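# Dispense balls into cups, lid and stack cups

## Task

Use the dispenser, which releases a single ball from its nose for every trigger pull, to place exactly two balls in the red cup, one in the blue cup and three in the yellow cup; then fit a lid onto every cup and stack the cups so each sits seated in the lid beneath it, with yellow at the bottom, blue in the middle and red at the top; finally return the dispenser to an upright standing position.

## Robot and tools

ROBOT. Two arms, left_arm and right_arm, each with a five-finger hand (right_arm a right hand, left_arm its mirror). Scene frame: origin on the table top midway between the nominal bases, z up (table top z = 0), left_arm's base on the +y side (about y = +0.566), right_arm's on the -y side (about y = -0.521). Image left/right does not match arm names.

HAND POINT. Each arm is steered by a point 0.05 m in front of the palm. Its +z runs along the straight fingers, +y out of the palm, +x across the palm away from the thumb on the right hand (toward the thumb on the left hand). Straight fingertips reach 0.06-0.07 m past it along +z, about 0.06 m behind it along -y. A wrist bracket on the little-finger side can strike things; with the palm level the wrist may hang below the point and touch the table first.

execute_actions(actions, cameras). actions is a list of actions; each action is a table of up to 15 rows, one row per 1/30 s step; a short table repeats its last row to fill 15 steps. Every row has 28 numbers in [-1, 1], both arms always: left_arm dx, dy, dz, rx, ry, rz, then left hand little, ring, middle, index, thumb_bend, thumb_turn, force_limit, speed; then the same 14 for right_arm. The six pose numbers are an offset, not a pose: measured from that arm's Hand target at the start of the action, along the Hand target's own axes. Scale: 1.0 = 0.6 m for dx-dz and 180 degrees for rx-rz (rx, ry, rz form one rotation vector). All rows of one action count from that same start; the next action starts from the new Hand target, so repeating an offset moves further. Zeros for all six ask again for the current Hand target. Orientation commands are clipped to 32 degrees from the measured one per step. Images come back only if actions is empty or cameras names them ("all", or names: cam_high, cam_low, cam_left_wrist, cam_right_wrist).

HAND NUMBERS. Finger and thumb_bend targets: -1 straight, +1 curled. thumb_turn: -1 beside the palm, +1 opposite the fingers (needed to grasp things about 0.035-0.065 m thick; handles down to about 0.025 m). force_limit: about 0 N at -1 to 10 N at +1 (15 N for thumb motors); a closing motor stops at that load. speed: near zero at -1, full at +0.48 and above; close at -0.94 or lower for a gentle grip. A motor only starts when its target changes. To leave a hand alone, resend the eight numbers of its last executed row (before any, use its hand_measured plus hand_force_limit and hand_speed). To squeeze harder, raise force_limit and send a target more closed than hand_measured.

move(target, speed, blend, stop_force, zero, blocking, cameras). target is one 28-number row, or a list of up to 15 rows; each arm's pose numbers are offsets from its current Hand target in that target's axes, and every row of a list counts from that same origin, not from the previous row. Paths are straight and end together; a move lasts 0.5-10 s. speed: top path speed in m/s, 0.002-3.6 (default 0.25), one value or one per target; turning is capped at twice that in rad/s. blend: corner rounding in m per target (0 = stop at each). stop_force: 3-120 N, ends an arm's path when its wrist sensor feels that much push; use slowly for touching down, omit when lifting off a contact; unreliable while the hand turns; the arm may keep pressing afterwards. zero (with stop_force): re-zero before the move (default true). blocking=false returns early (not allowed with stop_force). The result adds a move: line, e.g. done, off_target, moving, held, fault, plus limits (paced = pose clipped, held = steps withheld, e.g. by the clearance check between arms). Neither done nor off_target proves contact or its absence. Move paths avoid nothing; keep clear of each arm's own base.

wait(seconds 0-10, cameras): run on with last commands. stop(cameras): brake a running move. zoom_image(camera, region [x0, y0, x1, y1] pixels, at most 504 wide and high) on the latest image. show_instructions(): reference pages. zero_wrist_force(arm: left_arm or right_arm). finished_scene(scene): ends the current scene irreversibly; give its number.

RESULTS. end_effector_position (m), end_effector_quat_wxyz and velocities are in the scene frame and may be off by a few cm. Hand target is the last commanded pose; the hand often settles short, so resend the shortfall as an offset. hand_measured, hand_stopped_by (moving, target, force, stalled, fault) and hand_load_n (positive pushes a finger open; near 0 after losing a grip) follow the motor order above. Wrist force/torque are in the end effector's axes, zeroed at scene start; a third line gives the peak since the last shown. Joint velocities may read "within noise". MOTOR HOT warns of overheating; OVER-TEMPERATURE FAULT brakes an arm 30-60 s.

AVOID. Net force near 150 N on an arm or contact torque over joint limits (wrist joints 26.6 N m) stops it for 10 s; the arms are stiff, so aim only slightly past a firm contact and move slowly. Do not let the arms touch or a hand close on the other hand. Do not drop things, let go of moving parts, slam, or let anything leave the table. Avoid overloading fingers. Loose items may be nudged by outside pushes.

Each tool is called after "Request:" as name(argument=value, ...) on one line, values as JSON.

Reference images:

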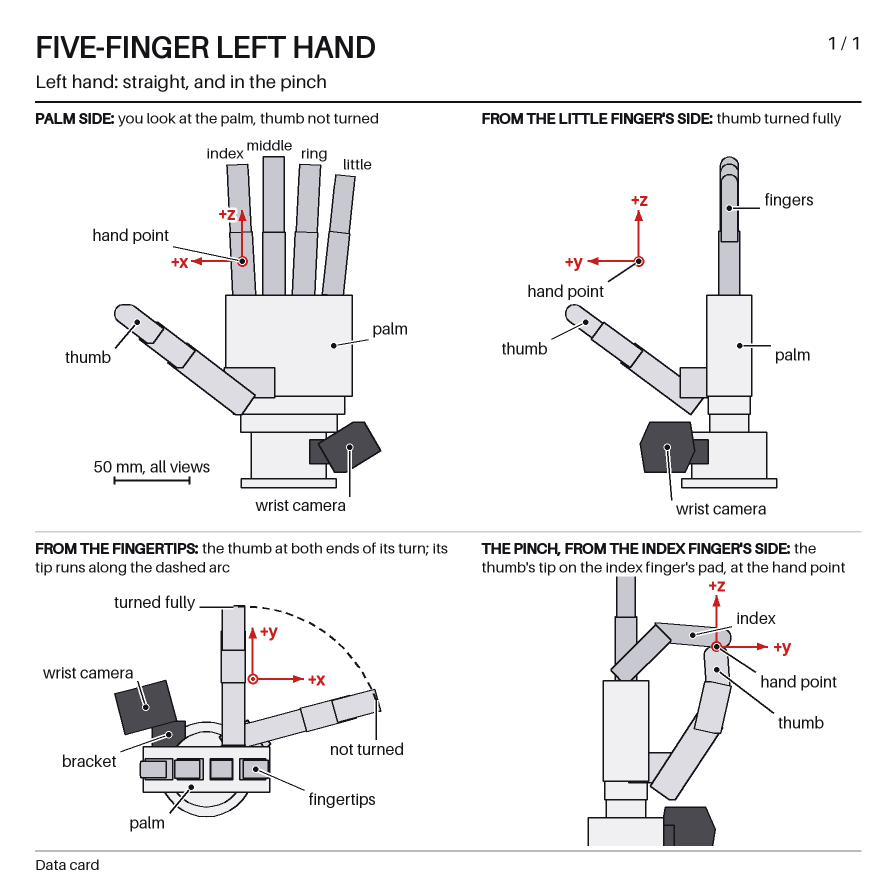

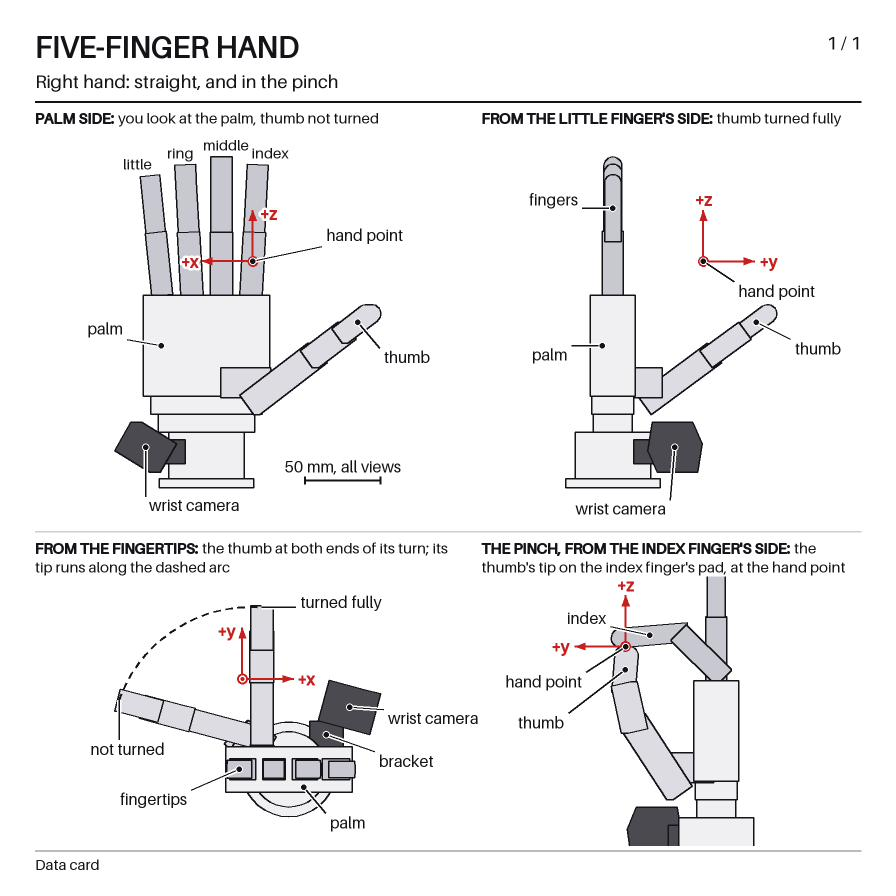

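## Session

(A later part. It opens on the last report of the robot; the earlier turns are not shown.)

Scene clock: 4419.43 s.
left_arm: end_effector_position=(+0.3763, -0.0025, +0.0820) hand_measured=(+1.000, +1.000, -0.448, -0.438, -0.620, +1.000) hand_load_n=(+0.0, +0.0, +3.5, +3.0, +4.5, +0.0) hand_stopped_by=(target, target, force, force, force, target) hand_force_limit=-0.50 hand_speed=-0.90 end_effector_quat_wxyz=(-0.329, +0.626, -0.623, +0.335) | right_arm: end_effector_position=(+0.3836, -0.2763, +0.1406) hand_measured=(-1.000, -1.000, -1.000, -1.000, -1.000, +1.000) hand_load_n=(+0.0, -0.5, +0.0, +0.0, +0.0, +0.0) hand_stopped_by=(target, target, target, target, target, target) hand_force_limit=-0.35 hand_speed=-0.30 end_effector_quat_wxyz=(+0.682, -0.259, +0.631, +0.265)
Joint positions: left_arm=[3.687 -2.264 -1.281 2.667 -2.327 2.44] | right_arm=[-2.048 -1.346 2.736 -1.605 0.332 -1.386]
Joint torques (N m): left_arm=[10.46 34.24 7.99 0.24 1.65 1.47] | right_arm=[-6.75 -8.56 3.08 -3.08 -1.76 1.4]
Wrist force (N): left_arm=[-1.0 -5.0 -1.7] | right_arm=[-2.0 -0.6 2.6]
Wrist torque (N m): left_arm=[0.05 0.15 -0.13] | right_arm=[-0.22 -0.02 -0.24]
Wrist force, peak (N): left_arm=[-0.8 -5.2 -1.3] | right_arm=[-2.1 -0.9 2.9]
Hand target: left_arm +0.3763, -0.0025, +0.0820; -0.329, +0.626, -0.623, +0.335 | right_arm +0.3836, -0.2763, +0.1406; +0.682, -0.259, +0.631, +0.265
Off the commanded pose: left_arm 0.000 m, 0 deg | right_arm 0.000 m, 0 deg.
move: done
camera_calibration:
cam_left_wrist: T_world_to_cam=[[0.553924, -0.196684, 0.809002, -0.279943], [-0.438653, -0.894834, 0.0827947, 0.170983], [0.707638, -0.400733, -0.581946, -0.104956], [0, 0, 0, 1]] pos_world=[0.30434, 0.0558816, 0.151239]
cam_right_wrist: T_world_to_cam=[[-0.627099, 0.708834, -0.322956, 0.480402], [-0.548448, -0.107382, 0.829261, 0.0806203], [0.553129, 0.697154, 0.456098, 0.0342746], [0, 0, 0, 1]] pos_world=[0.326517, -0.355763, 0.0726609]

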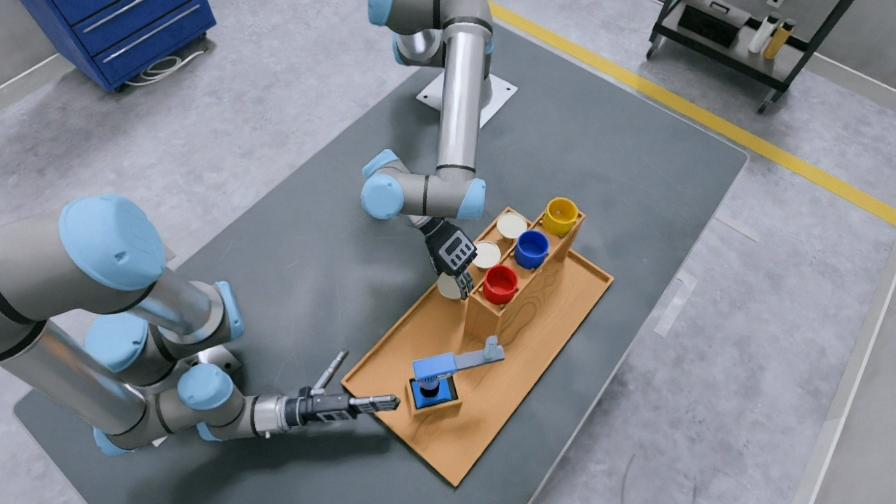

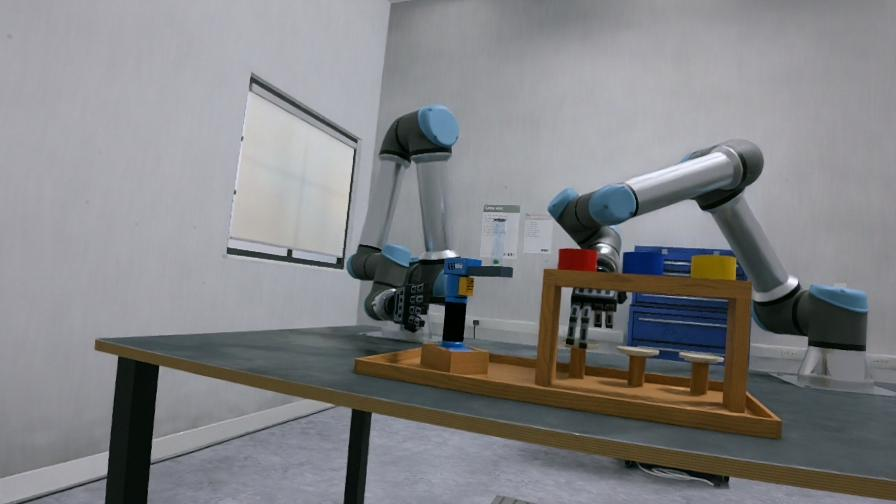

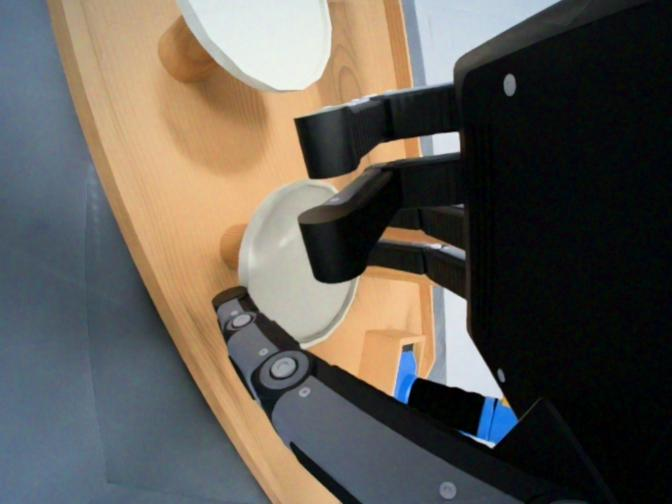

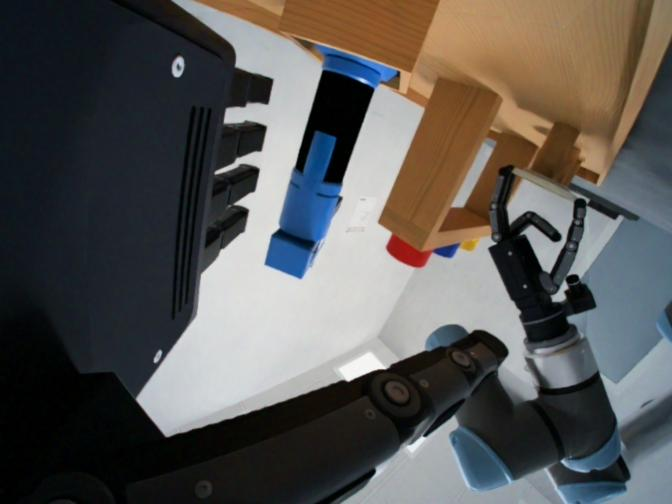

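Request:
move(target=[0,-0.0552,-0.0373,0,0,0,1,1,-0.4,-0.4,-0.4,1,-0.5,-0.9,0,0,0,0,0,0,-1,-1,-1,-1,-1,1,-0.35,-0.3], speed=0.06, cameras=["all"])

Request:
zoom_image(camera="cam_right_wrist", region=[440, 110, 640, 290])

Request:
zoom_image(camera="cam_low", region=[520, 270, 700, 410])

Scene clock: 4434.40 s.
left_arm: end_effector_position=(+0.3762, -0.0022, +0.1219) hand_measured=(+1.000, +1.000, -0.448, -0.438, -0.620, +1.000) hand_load_n=(+0.0, +0.0, +2.5, +0.0, +3.0, +0.5) hand_stopped_by=(target, target, force, force, force, target) hand_force_limit=-0.50 hand_speed=-0.90 end_effector_quat_wxyz=(-0.329, +0.626, -0.623, +0.335) | right_arm: end_effector_position=(+0.3836, -0.2763, +0.1406) hand_measured=(-1.000, -1.000, -1.000, -1.000, -1.000, +1.000) hand_load_n=(+0.0, +0.0, +0.5, +0.0, +0.0, +0.0) hand_stopped_by=(target, target, target, target, target, target) hand_force_limit=-0.35 hand_speed=-0.30 end_effector_quat_wxyz=(+0.682, -0.259, +0.631, +0.265)
Joint positions: left_arm=[3.688 -2.228 -1.234 2.585 -2.327 2.441] | right_arm=[-2.048 -1.346 2.736 -1.605 0.332 -1.386]
Joint torques (N m): left_arm=[10.5 49.16 23.69 -3.11 0.76 -1.39] | right_arm=[-6.86 -8.99 2.26 -3.1 -1.66 1.22]
Wrist force (N): left_arm=[-1.0 -0.9 0.0] | right_arm=[-2.1 -0.7 2.7]
Wrist torque (N m): left_arm=[0.06 0.17 -0.16] | right_arm=[-0.24 -0.02 -0.25]
Wrist force, peak (N): left_arm=[-0.7 -5.5 -1.3] | right_arm=[-2.3 -0.7 2.8]
Hand target: left_arm +0.3762, -0.0022, +0.1220; -0.329, +0.626, -0.623, +0.335 | right_arm +0.3836, -0.2763, +0.1406; +0.682, -0.259, +0.631, +0.265
Off the commanded pose: left_arm 0.000 m, 0 deg | right_arm 0.000 m, 0 deg.
move: done
camera_calibration:
cam_left_wrist: T_world_to_cam=[[0.553949, -0.196698, 0.808981, -0.312085], [-0.438747, -0.894781, 0.0828724, 0.167967], [0.70756, -0.400845, -0.581964, -0.0816406], [0, 0, 0, 1]] pos_world=[0.30434, 0.0561817, 0.191039]
cam_right_wrist: T_world_to_cam=[[-0.627099, 0.708834, -0.322956, 0.480402], [-0.548448, -0.107382, 0.829261, 0.0806203], [0.553129, 0.697154, 0.456098, 0.0342746], [0, 0, 0, 1]] pos_world=[0.326517, -0.355763, 0.0726609]

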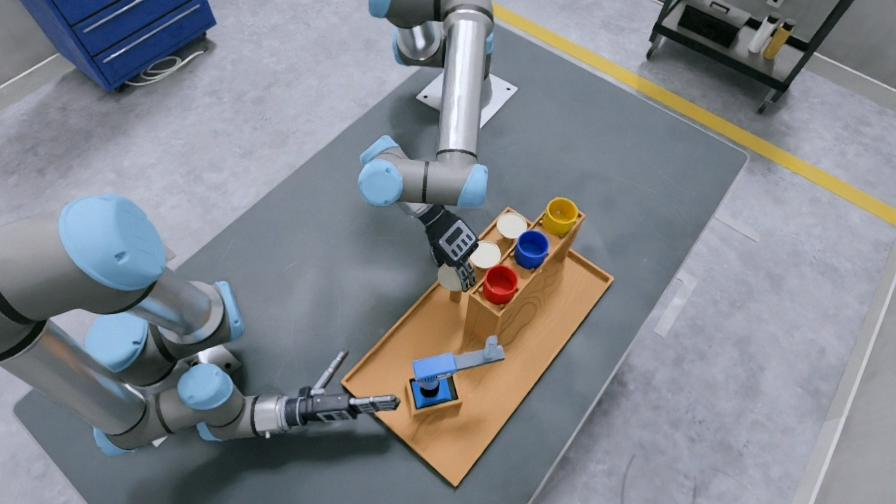

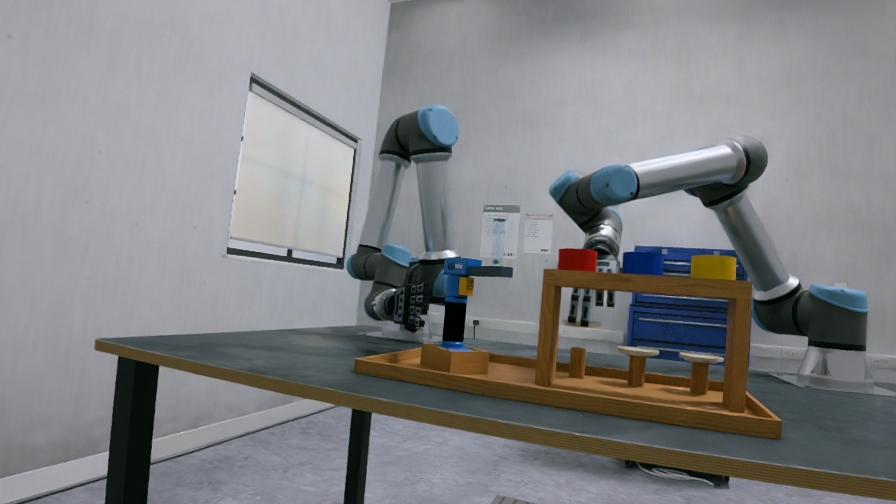

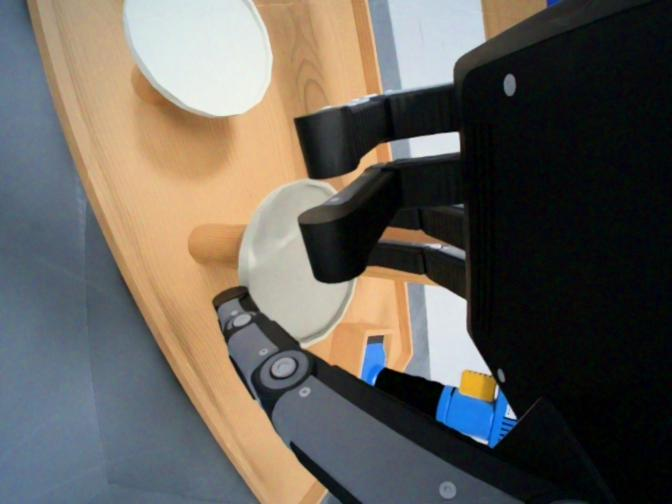

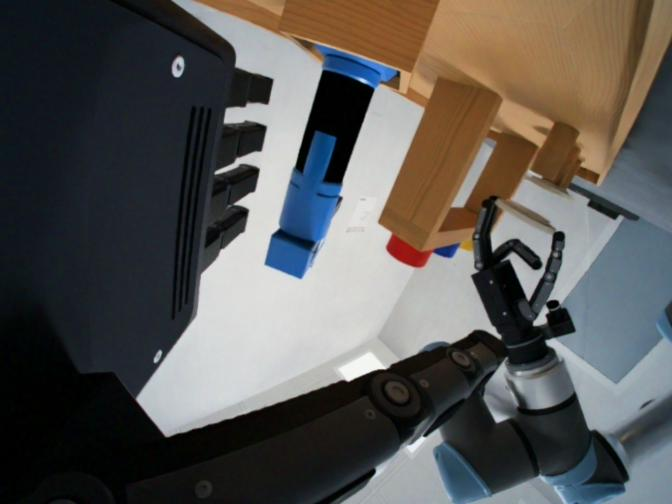

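Scaled by 2.520 from the camera's 672x504 image, which has a finer 960x720 frame.

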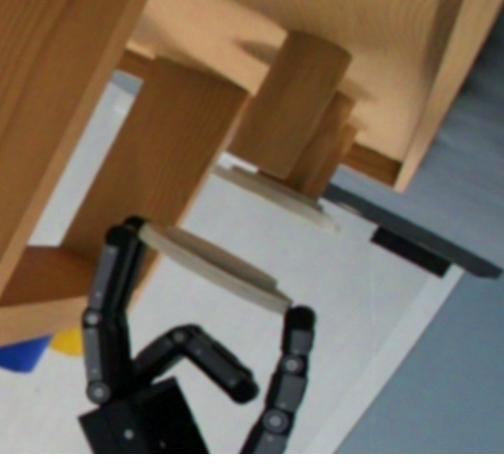

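Scaled by 2.800 from the camera's 896x504 image, which has a finer 1280x720 frame.

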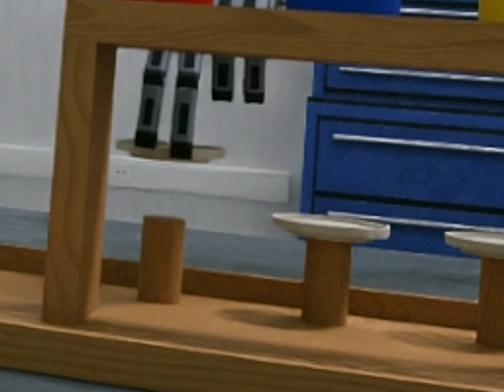

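Request:
move(target=[[0,-0.2456,-0.1661,0,0,0,1,1,-0.4,-0.4,-0.4,1,-0.5,-0.9,0,0,0,0,0,0,-1,-1,-1,-1,-1,1,-0.35,-0.3],[0.0043,-0.3403,-0.0260,0,0,0,1,1,-0.4,-0.4,-0.4,1,-0.5,-0.9,0,0,0,0,0,0,-1,-1,-1,-1,-1,1,-0.35,-0.3]], speed=0.15, blend=0.03, cameras=["all"])

Request:
zoom_image(camera="cam_low", region=[520, 200, 700, 340])

Request:
zoom_image(camera="cam_high", region=[420, 200, 570, 330])

Scene clock: 4469.43 s.
left_arm: end_effector_position=(+0.4776, -0.0032, +0.2999) hand_measured=(+1.000, +1.000, -0.448, -0.438, -0.620, +1.000) hand_load_n=(+0.0, +0.0, +2.5, +0.0, +3.0, +0.5) hand_stopped_by=(target, target, force, force, force, target) hand_force_limit=-0.50 hand_speed=-0.90 end_effector_quat_wxyz=(-0.329, +0.626, -0.623, +0.335) | right_arm: end_effector_position=(+0.3836, -0.2763, +0.1406) hand_measured=(-1.000, -1.000, -1.000, -1.000, -1.000, +1.000) hand_load_n=(+0.0, +0.0, +0.0, +0.0, +0.0, -0.5) hand_stopped_by=(target, target, target, target, target, target) hand_force_limit=-0.35 hand_speed=-0.30 end_effector_quat_wxyz=(+0.682, -0.259, +0.631, +0.265)
Joint positions: left_arm=[3.825 -2.314 -0.611 2.135 -2.234 2.575] | right_arm=[-2.048 -1.346 2.736 -1.605 0.332 -1.386]
Joint torques (N m): left_arm=[10.09 37.14 23.84 -2.9 1.8 1.4] | right_arm=[-7.48 -8.84 1.5 -3.23 -1.65 1.14]
Wrist force (N): left_arm=[-0.8 -0.7 0.0] | right_arm=[-2.3 -0.7 2.4]
Wrist torque (N m): left_arm=[0.11 0.14 -0.20] | right_arm=[-0.23 0.03 -0.26]
Wrist force, peak (N): left_arm=[-0.9 -1.2 0.5] | right_arm=[-2.3 -0.5 2.8]
Hand target: left_arm +0.4776, -0.0032, +0.3000; -0.329, +0.626, -0.623, +0.335 | right_arm +0.3836, -0.2763, +0.1406; +0.682, -0.259, +0.631, +0.265
Off the commanded pose: left_arm 0.000 m, 0 deg | right_arm 0.000 m, 0 deg.
move: done
camera_calibration:
cam_left_wrist: T_world_to_cam=[[0.553852, -0.196644, 0.80906, -0.512469], [-0.438722, -0.894795, 0.0828512, 0.196756], [0.707651, -0.40084, -0.581856, -0.0501463], [0, 0, 0, 1]] pos_world=[0.405639, 0.0551818, 0.369139]
cam_right_wrist: T_world_to_cam=[[-0.627099, 0.708834, -0.322956, 0.480402], [-0.548448, -0.107382, 0.829261, 0.0806203], [0.553129, 0.697154, 0.456098, 0.0342746], [0, 0, 0, 1]] pos_world=[0.326517, -0.355763, 0.0726609]

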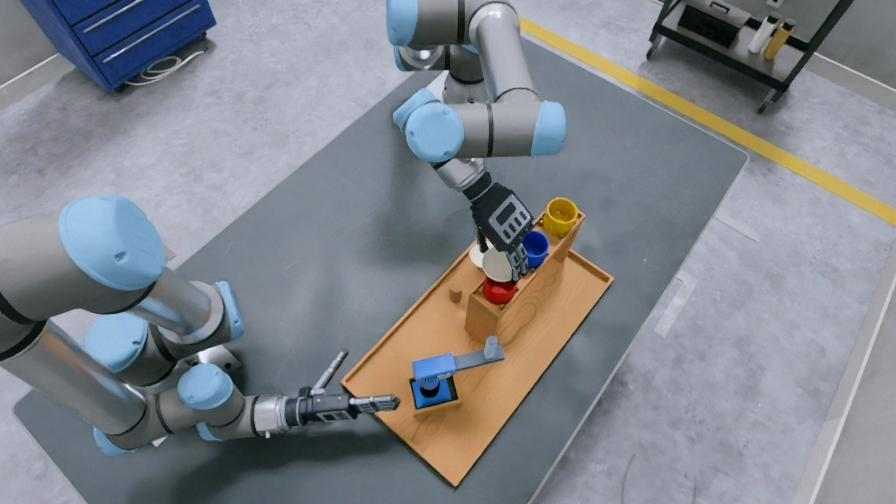

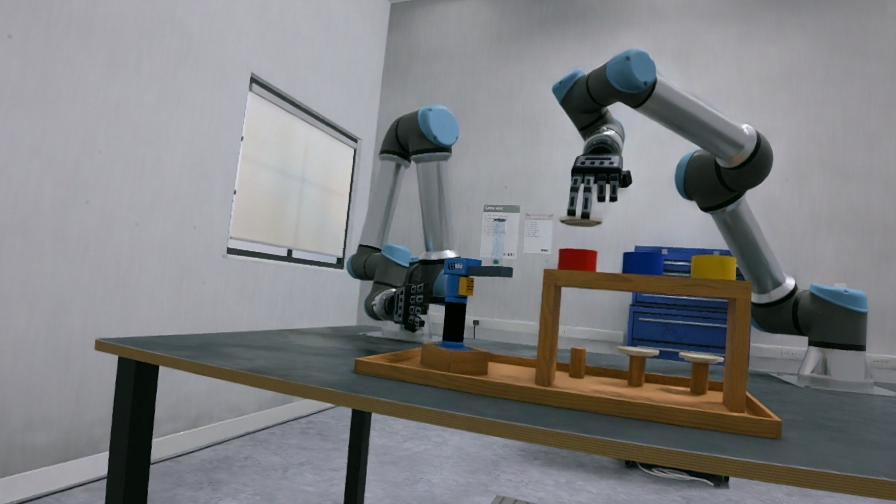

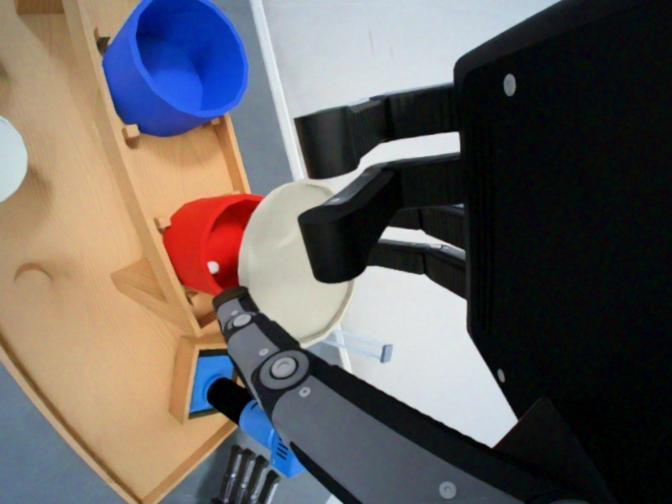

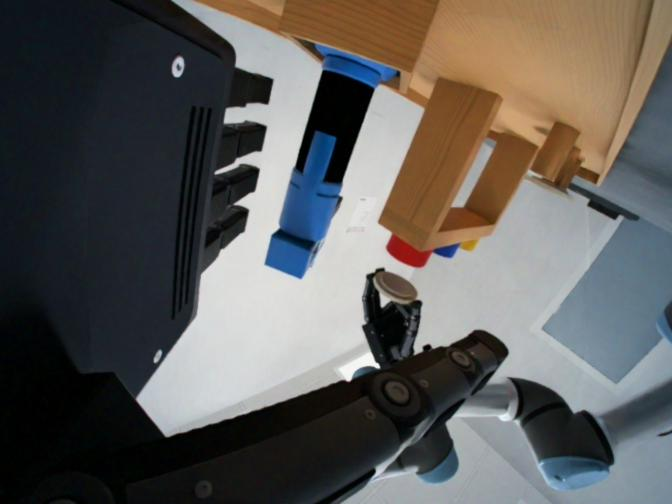

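Scaled by 2.800 from the camera's 896x504 image, which has a finer 1280x720 frame.

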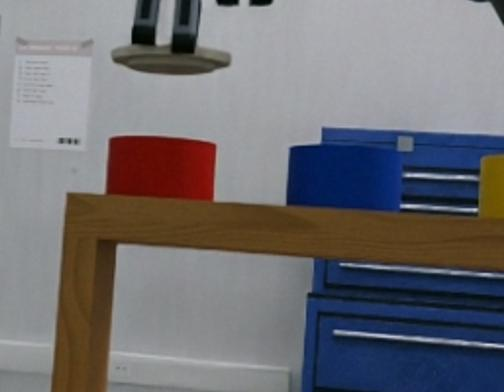

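Scaled by 3.360 from the camera's 896x504 image, which has a finer 1280x720 frame.

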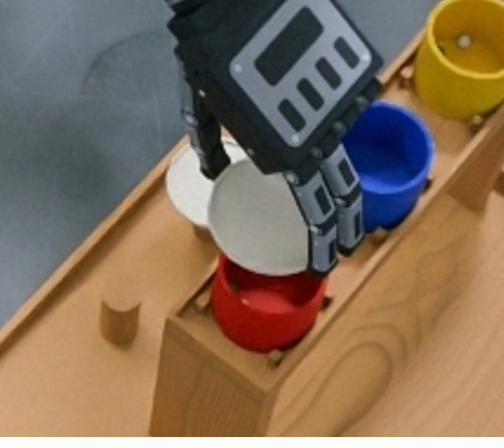

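Request:
move(target=[0.003,0.0524,0.0355,0,0,0,1,1,-0.4,-0.4,-0.4,1,-0.5,-0.9,0,0,0,0,0,0,-1,-1,-1,-1,-1,1,-0.35,-0.3], speed=0.08, stop_force=5, cameras=["all"])

Request:
zoom_image(camera="cam_low", region=[540, 200, 640, 280])

Request:
zoom_image(camera="cam_right_wrist", region=[340, 200, 480, 320])

Request:
zoom_image(camera="cam_left_wrist", region=[140, 150, 380, 360])

Scene clock: 4493.13 s.
left_arm: end_effector_position=(+0.4777, -0.0054, +0.2620) hand_measured=(+1.000, +1.000, -0.448, -0.438, -0.620, +1.000) hand_load_n=(+0.0, +0.0, +2.5, +0.0, +3.0, +0.5) hand_stopped_by=(target, target, force, force, force, target) hand_force_limit=-0.50 hand_speed=-0.90 end_effector_quat_wxyz=(-0.329, +0.626, -0.623, +0.335) | right_arm: end_effector_position=(+0.3836, -0.2763, +0.1406) hand_measured=(-1.000, -1.000, -1.000, -1.000, -1.000, +1.000) hand_load_n=(+0.0, +0.0, +0.0, +0.0, +0.0, -0.5) hand_stopped_by=(target, target, target, target, target, target) hand_force_limit=-0.35 hand_speed=-0.30 end_effector_quat_wxyz=(+0.682, -0.259, +0.631, +0.265)
Joint positions: left_arm=[3.823 -2.298 -0.736 2.244 -2.235 2.573] | right_arm=[-2.048 -1.346 2.736 -1.605 0.332 -1.386]
Joint torques (N m): left_arm=[-11.4 51.4 9.4 0.92 1.62 1.58] | right_arm=[-7.26 -8.76 2.2 -3.11 -1.56 1.21]
Wrist force (N): left_arm=[-0.2 -1.0 0.0] | right_arm=[-2.0 -0.4 2.7]
Wrist torque (N m): left_arm=[0.06 0.05 -0.06] | right_arm=[-0.20 -0.03 -0.24]
Wrist force, peak (N): left_arm=[-0.9 -1.3 0.1] | right_arm=[-2.1 -0.8 2.9]
Hand target: left_arm +0.4777, -0.0054, +0.2620; -0.329, +0.626, -0.623, +0.335 | right_arm +0.3836, -0.2763, +0.1406; +0.682, -0.259, +0.631, +0.265
Off the commanded pose: left_arm 0.000 m, 0 deg | right_arm 0.000 m, 0 deg.
move: done
camera_calibration:
cam_left_wrist: T_world_to_cam=[[0.553924, -0.196684, 0.809002, -0.482281], [-0.438653, -0.894834, 0.0827947, 0.198053], [0.707638, -0.400733, -0.581946, -0.0730824], [0, 0, 0, 1]] pos_world=[0.40574, 0.0530816, 0.331239]
cam_right_wrist: T_world_to_cam=[[-0.627099, 0.708834, -0.322956, 0.480402], [-0.548448, -0.107382, 0.829261, 0.0806203], [0.553129, 0.697154, 0.456098, 0.0342746], [0, 0, 0, 1]] pos_world=[0.326517, -0.355763, 0.0726609]

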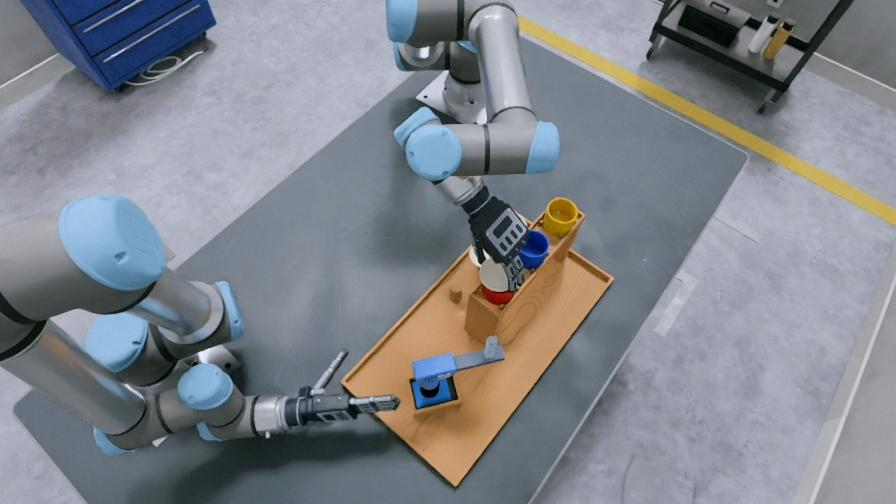

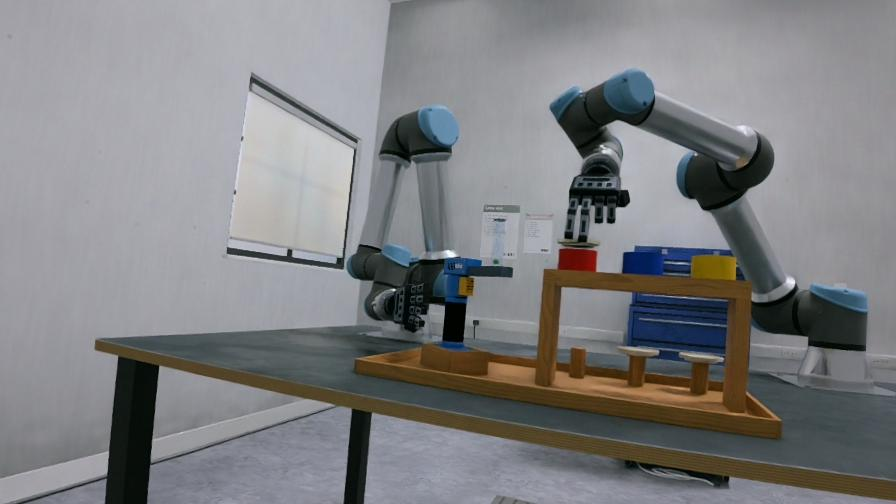

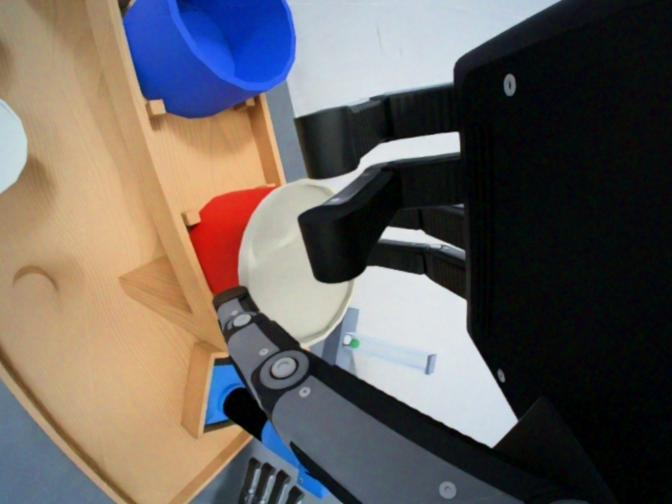

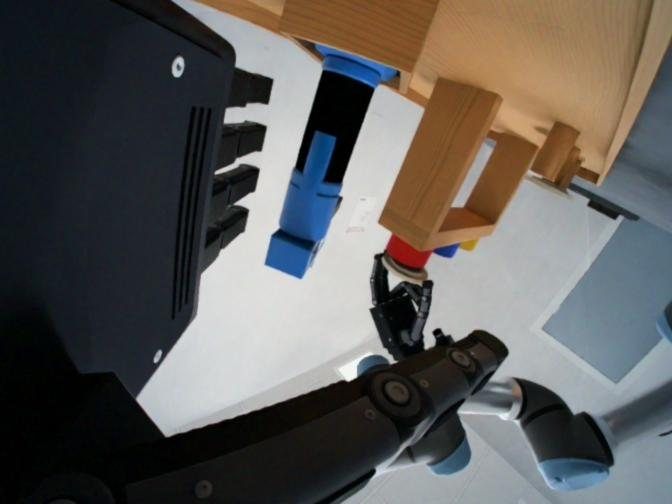

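Scaled by 5.040 from the camera's 896x504 image, which has a finer 1280x720 frame.

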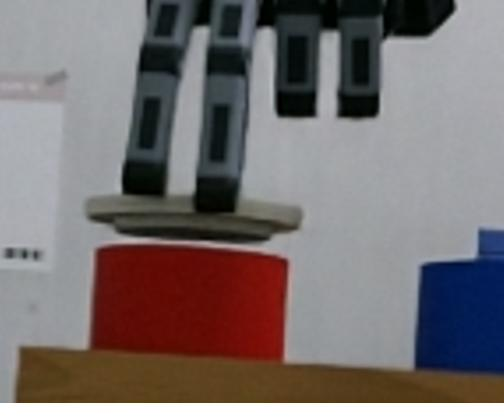

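Scaled by 3.600 from the camera's 672x504 image, which has a finer 960x720 frame.

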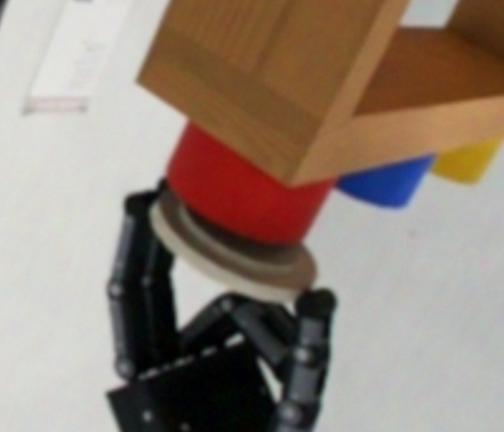

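Scaled by 2.100 from the camera's 672x504 image, which has a finer 960x720 frame.

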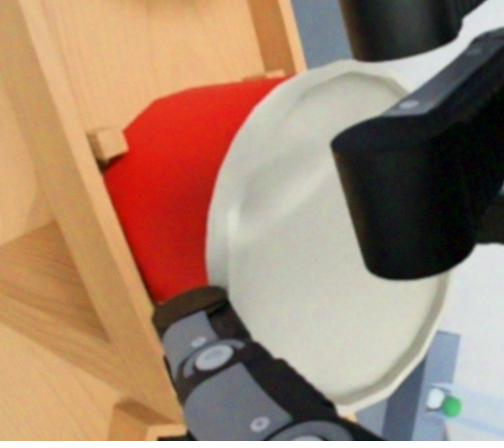

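Request:
zoom_image(camera="cam_right_wrist", region=[372, 228, 442, 298])

Request:
zoom_image(camera="cam_high", region=[460, 240, 540, 310])

Scaled by 7.200 from the camera's 672x504 image, which has a finer 960x720 frame.

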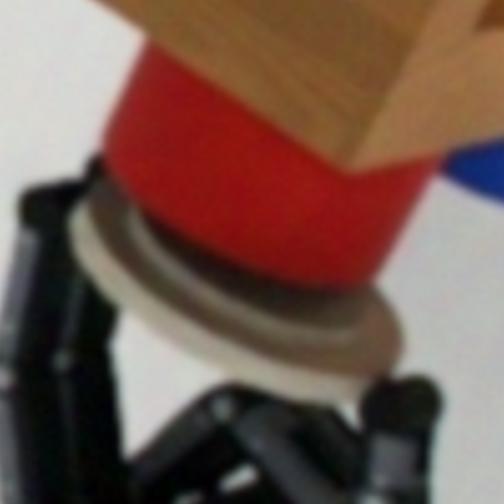

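Scaled by 6.300 from the camera's 896x504 image, which has a finer 1280x720 frame.

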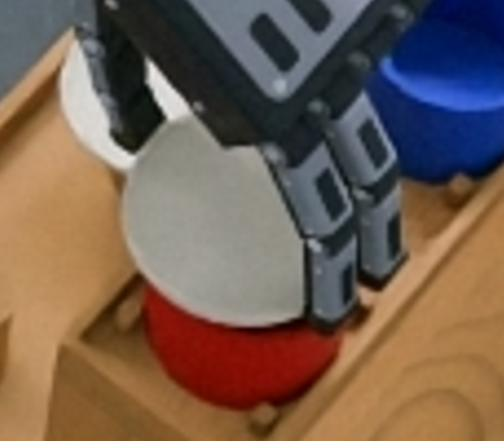

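Request:
move(target=[0.0008,-0.004,0.0059,0,0,0,1,1,-0.4,-0.4,-0.4,1,-0.5,-0.9,0,0,0,0,0,0,-1,-1,-1,-1,-1,1,-0.35,-0.3], speed=0.05, cameras=["cam_low","cam_right_wrist","cam_left_wrist"])

Request:
zoom_image(camera="cam_right_wrist", region=[372, 228, 442, 298])

Request:
zoom_image(camera="cam_low", region=[540, 200, 640, 280])

Scene clock: 4577.97 s.
left_arm: end_effector_position=(+0.4818, -0.0058, +0.2620) hand_measured=(+1.000, +1.000, -0.448, -0.438, -0.620, +1.000) hand_load_n=(+0.0, +0.0, +2.5, +0.0, +3.0, +0.5) hand_stopped_by=(target, target, force, force, force, target) hand_force_limit=-0.50 hand_speed=-0.90 end_effector_quat_wxyz=(-0.329, +0.626, -0.623, +0.335) | right_arm: end_effector_position=(+0.3836, -0.2763, +0.1406) hand_measured=(-1.000, -1.000, -1.000, -1.000, -1.000, +1.000) hand_load_n=(+0.0, +0.0, +0.0, +0.0, +0.0, +0.0) hand_stopped_by=(target, target, target, target, target, target) hand_force_limit=-0.35 hand_speed=-0.30 end_effector_quat_wxyz=(+0.682, -0.259, +0.631, +0.265)
Joint positions: left_arm=[3.828 -2.307 -0.722 2.24 -2.232 2.577] | right_arm=[-2.048 -1.346 2.736 -1.605 0.332 -1.386]
Joint torques (N m): left_arm=[10.25 36.39 24.01 -2.68 1.83 1.44] | right_arm=[-7.26 -9.69 2.21 -3.13 -1.41 1.12]
Wrist force (N): left_arm=[-0.7 -1.0 -0.3] | right_arm=[-2.0 -0.5 2.5]
Wrist torque (N m): left_arm=[0.08 0.11 -0.18] | right_arm=[-0.21 -0.02 -0.24]
Wrist force, peak (N): left_arm=[-1.0 -1.1 -0.2] | right_arm=[-2.2 -0.6 2.8]
Hand target: left_arm +0.4819, -0.0058, +0.2620; -0.329, +0.626, -0.623, +0.335 | right_arm +0.3836, -0.2763, +0.1406; +0.682, -0.259, +0.631, +0.265
Off the commanded pose: left_arm 0.000 m, 0 deg | right_arm 0.000 m, 0 deg.
move: done
camera_calibration:
cam_left_wrist: T_world_to_cam=[[0.553924, -0.196684, 0.809002, -0.484706], [-0.438653, -0.894834, 0.0827947, 0.199448], [0.707638, -0.400733, -0.581946, -0.0762549], [0, 0, 0, 1]] pos_world=[0.40994, 0.0525816, 0.331239]
cam_right_wrist: T_world_to_cam=[[-0.627099, 0.708834, -0.322956, 0.480402], [-0.548448, -0.107382, 0.829261, 0.0806203], [0.553129, 0.697154, 0.456098, 0.0342746], [0, 0, 0, 1]] pos_world=[0.326517, -0.355763, 0.0726609]
Images, in order (width x height): cam_low 896x504, cam_left_wrist 672x504, cam_right_wrist 672x504.

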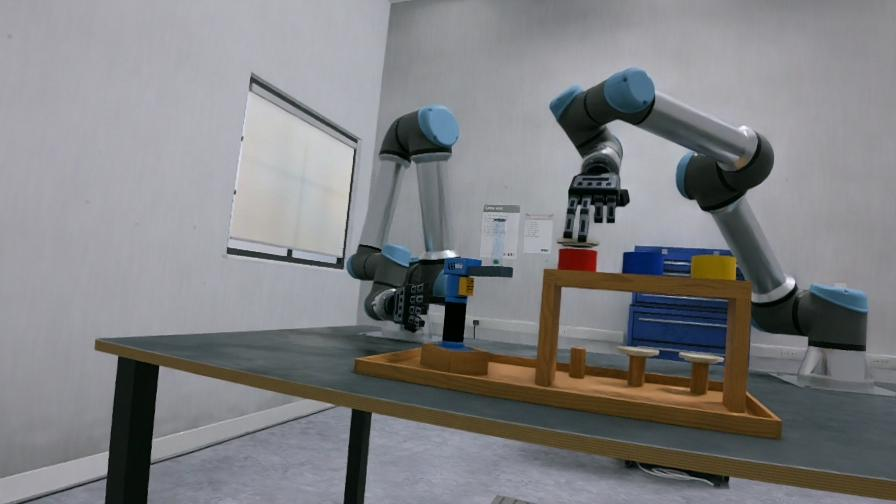

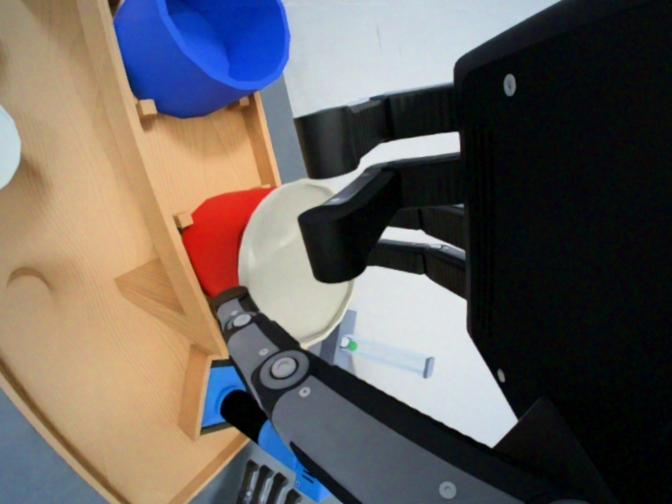

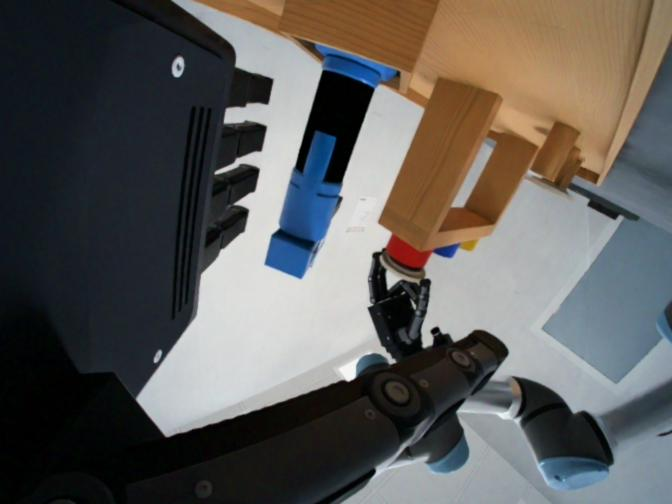

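Scaled by 7.200 from the camera's 672x504 image, which has a finer 960x720 frame.

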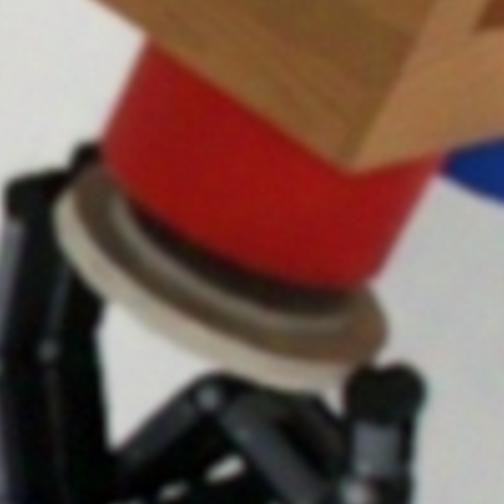

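Scaled by 5.040 from the camera's 896x504 image, which has a finer 1280x720 frame.

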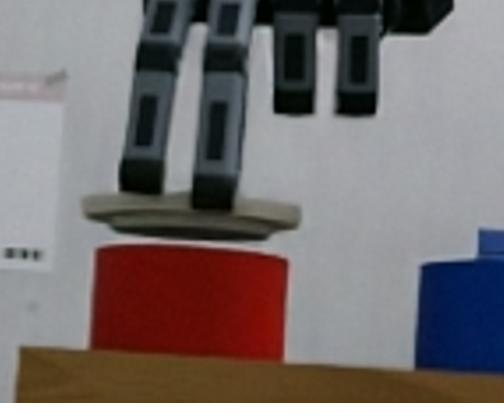

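Request:
move(target=[0,0.0276,0.0187,0,0,0,1,1,-0.4,-0.4,-0.4,1,-0.5,-0.9,0,0,0,0,0,0,-1,-1,-1,-1,-1,1,-0.35,-0.3], speed=0.02, stop_force=4, cameras=["cam_low","cam_right_wrist","cam_left_wrist"])

Request:
zoom_image(camera="cam_right_wrist", region=[372, 228, 442, 298])

Request:
zoom_image(camera="cam_low", region=[540, 200, 640, 280])

Scene clock: 4594.00 s.
left_arm: end_effector_position=(+0.4820, -0.0059, +0.2508) hand_measured=(+1.000, +1.000, -0.448, -0.438, -0.620, +1.000) hand_load_n=(+0.0, +0.0, +2.5, +1.0, +3.5, +0.5) hand_stopped_by=(target, target, force, force, force, target) hand_force_limit=-0.50 hand_speed=-0.90 end_effector_quat_wxyz=(-0.329, +0.626, -0.623, +0.334) | right_arm: end_effector_position=(+0.3836, -0.2763, +0.1406) hand_measured=(-1.000, -1.000, -1.000, -1.000, -1.000, +1.000) hand_load_n=(+0.0, +0.0, +0.0, +0.0, +0.0, -0.5) hand_stopped_by=(target, target, target, target, target, target) hand_force_limit=-0.35 hand_speed=-0.30 end_effector_quat_wxyz=(+0.682, -0.259, +0.631, +0.265)
Joint positions: left_arm=[3.828 -2.303 -0.756 2.27 -2.232 2.577] | right_arm=[-2.048 -1.346 2.736 -1.605 0.332 -1.386]
Joint torques (N m): left_arm=[-7.57 37.34 24.15 -2.82 0.05 -0.21] | right_arm=[-6.59 -9.44 1.35 -3.08 -1.61 1.13]
Wrist force (N): left_arm=[-0.6 -1.2 -0.4] | right_arm=[-1.8 -0.7 2.8]
Wrist torque (N m): left_arm=[0.05 0.09 -0.15] | right_arm=[-0.25 -0.05 -0.23]
Wrist force, peak (N): left_arm=[-0.7 -5.3 -1.8] | right_arm=[-2.3 -0.6 2.7]
Hand target: left_arm +0.4820, -0.0059, +0.2508; -0.329, +0.626, -0.623, +0.334 (not the last commanded pose) | right_arm +0.3836, -0.2763, +0.1406; +0.682, -0.259, +0.631, +0.265
Off the commanded pose: left_arm 0.009 m, 0 deg | right_arm 0.000 m, 0 deg.
move: contact (left_arm)
camera_calibration:
cam_left_wrist: T_world_to_cam=[[0.554052, -0.196606, 0.808933, -0.475755], [-0.438511, -0.894899, 0.0828437, 0.20026], [0.707626, -0.400626, -0.582035, -0.0828559], [0, 0, 0, 1]] pos_world=[0.41004, 0.0524815, 0.320039]
cam_right_wrist: T_world_to_cam=[[-0.627099, 0.708834, -0.322956, 0.480402], [-0.548448, -0.107382, 0.829261, 0.0806203], [0.553129, 0.697154, 0.456098, 0.0342746], [0, 0, 0, 1]] pos_world=[0.326517, -0.355763, 0.0726609]
Images, in order (width x height): cam_low 896x504, cam_left_wrist 672x504, cam_right_wrist 672x504.

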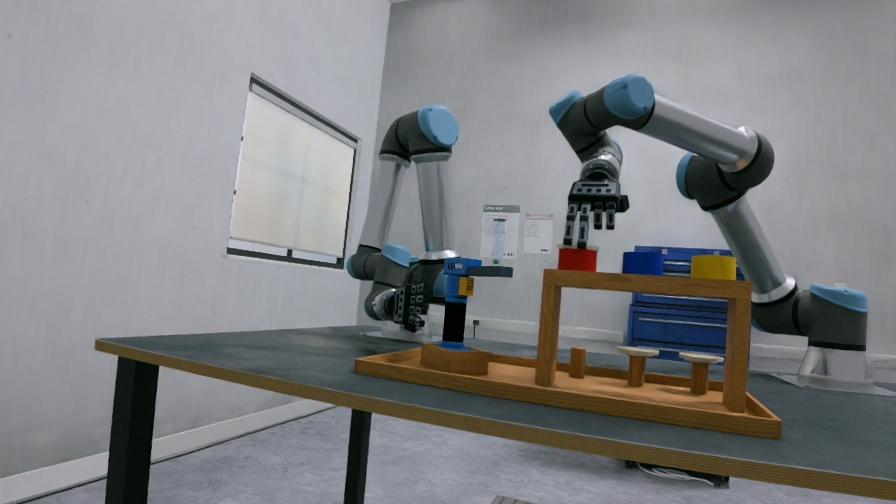

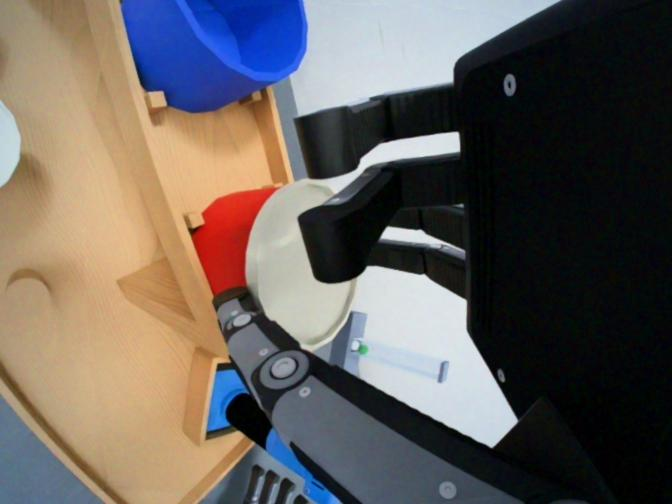

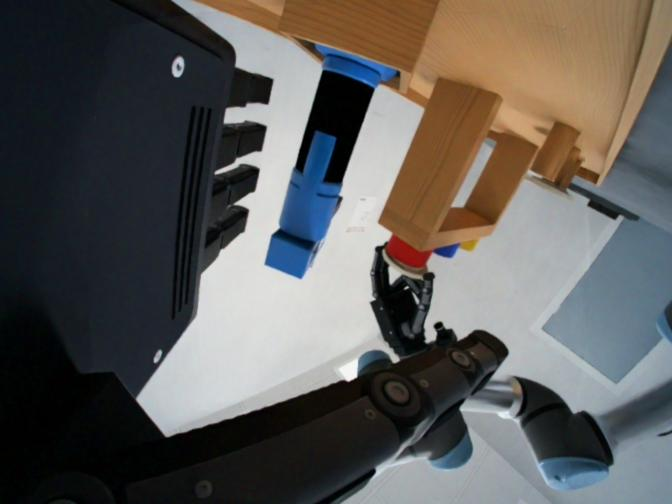

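Scaled by 7.200 from the camera's 672x504 image, which has a finer 960x720 frame.

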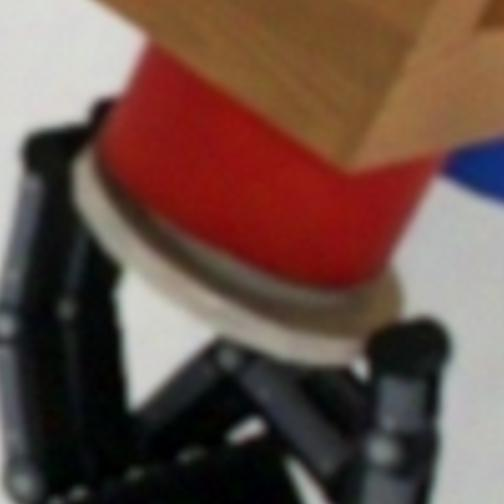

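Scaled by 5.040 from the camera's 896x504 image, which has a finer 1280x720 frame.

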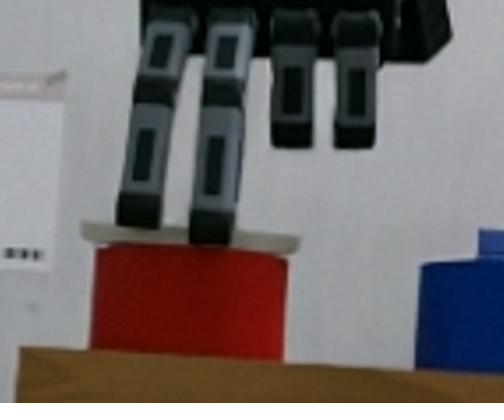

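Request:
zoom_image(camera="cam_low", region=[552, 236, 604, 276])

Request:
zoom_image(camera="cam_right_wrist", region=[376, 240, 436, 288])

Scaled by 9.692 from the camera's 896x504 image, which has a finer 1280x720 frame.

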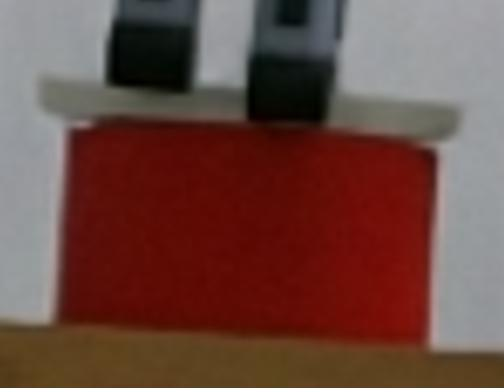

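Scaled by 8.400 from the camera's 672x504 image, which has a finer 960x720 frame.

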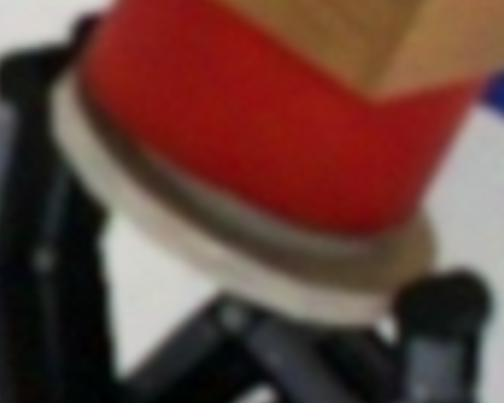

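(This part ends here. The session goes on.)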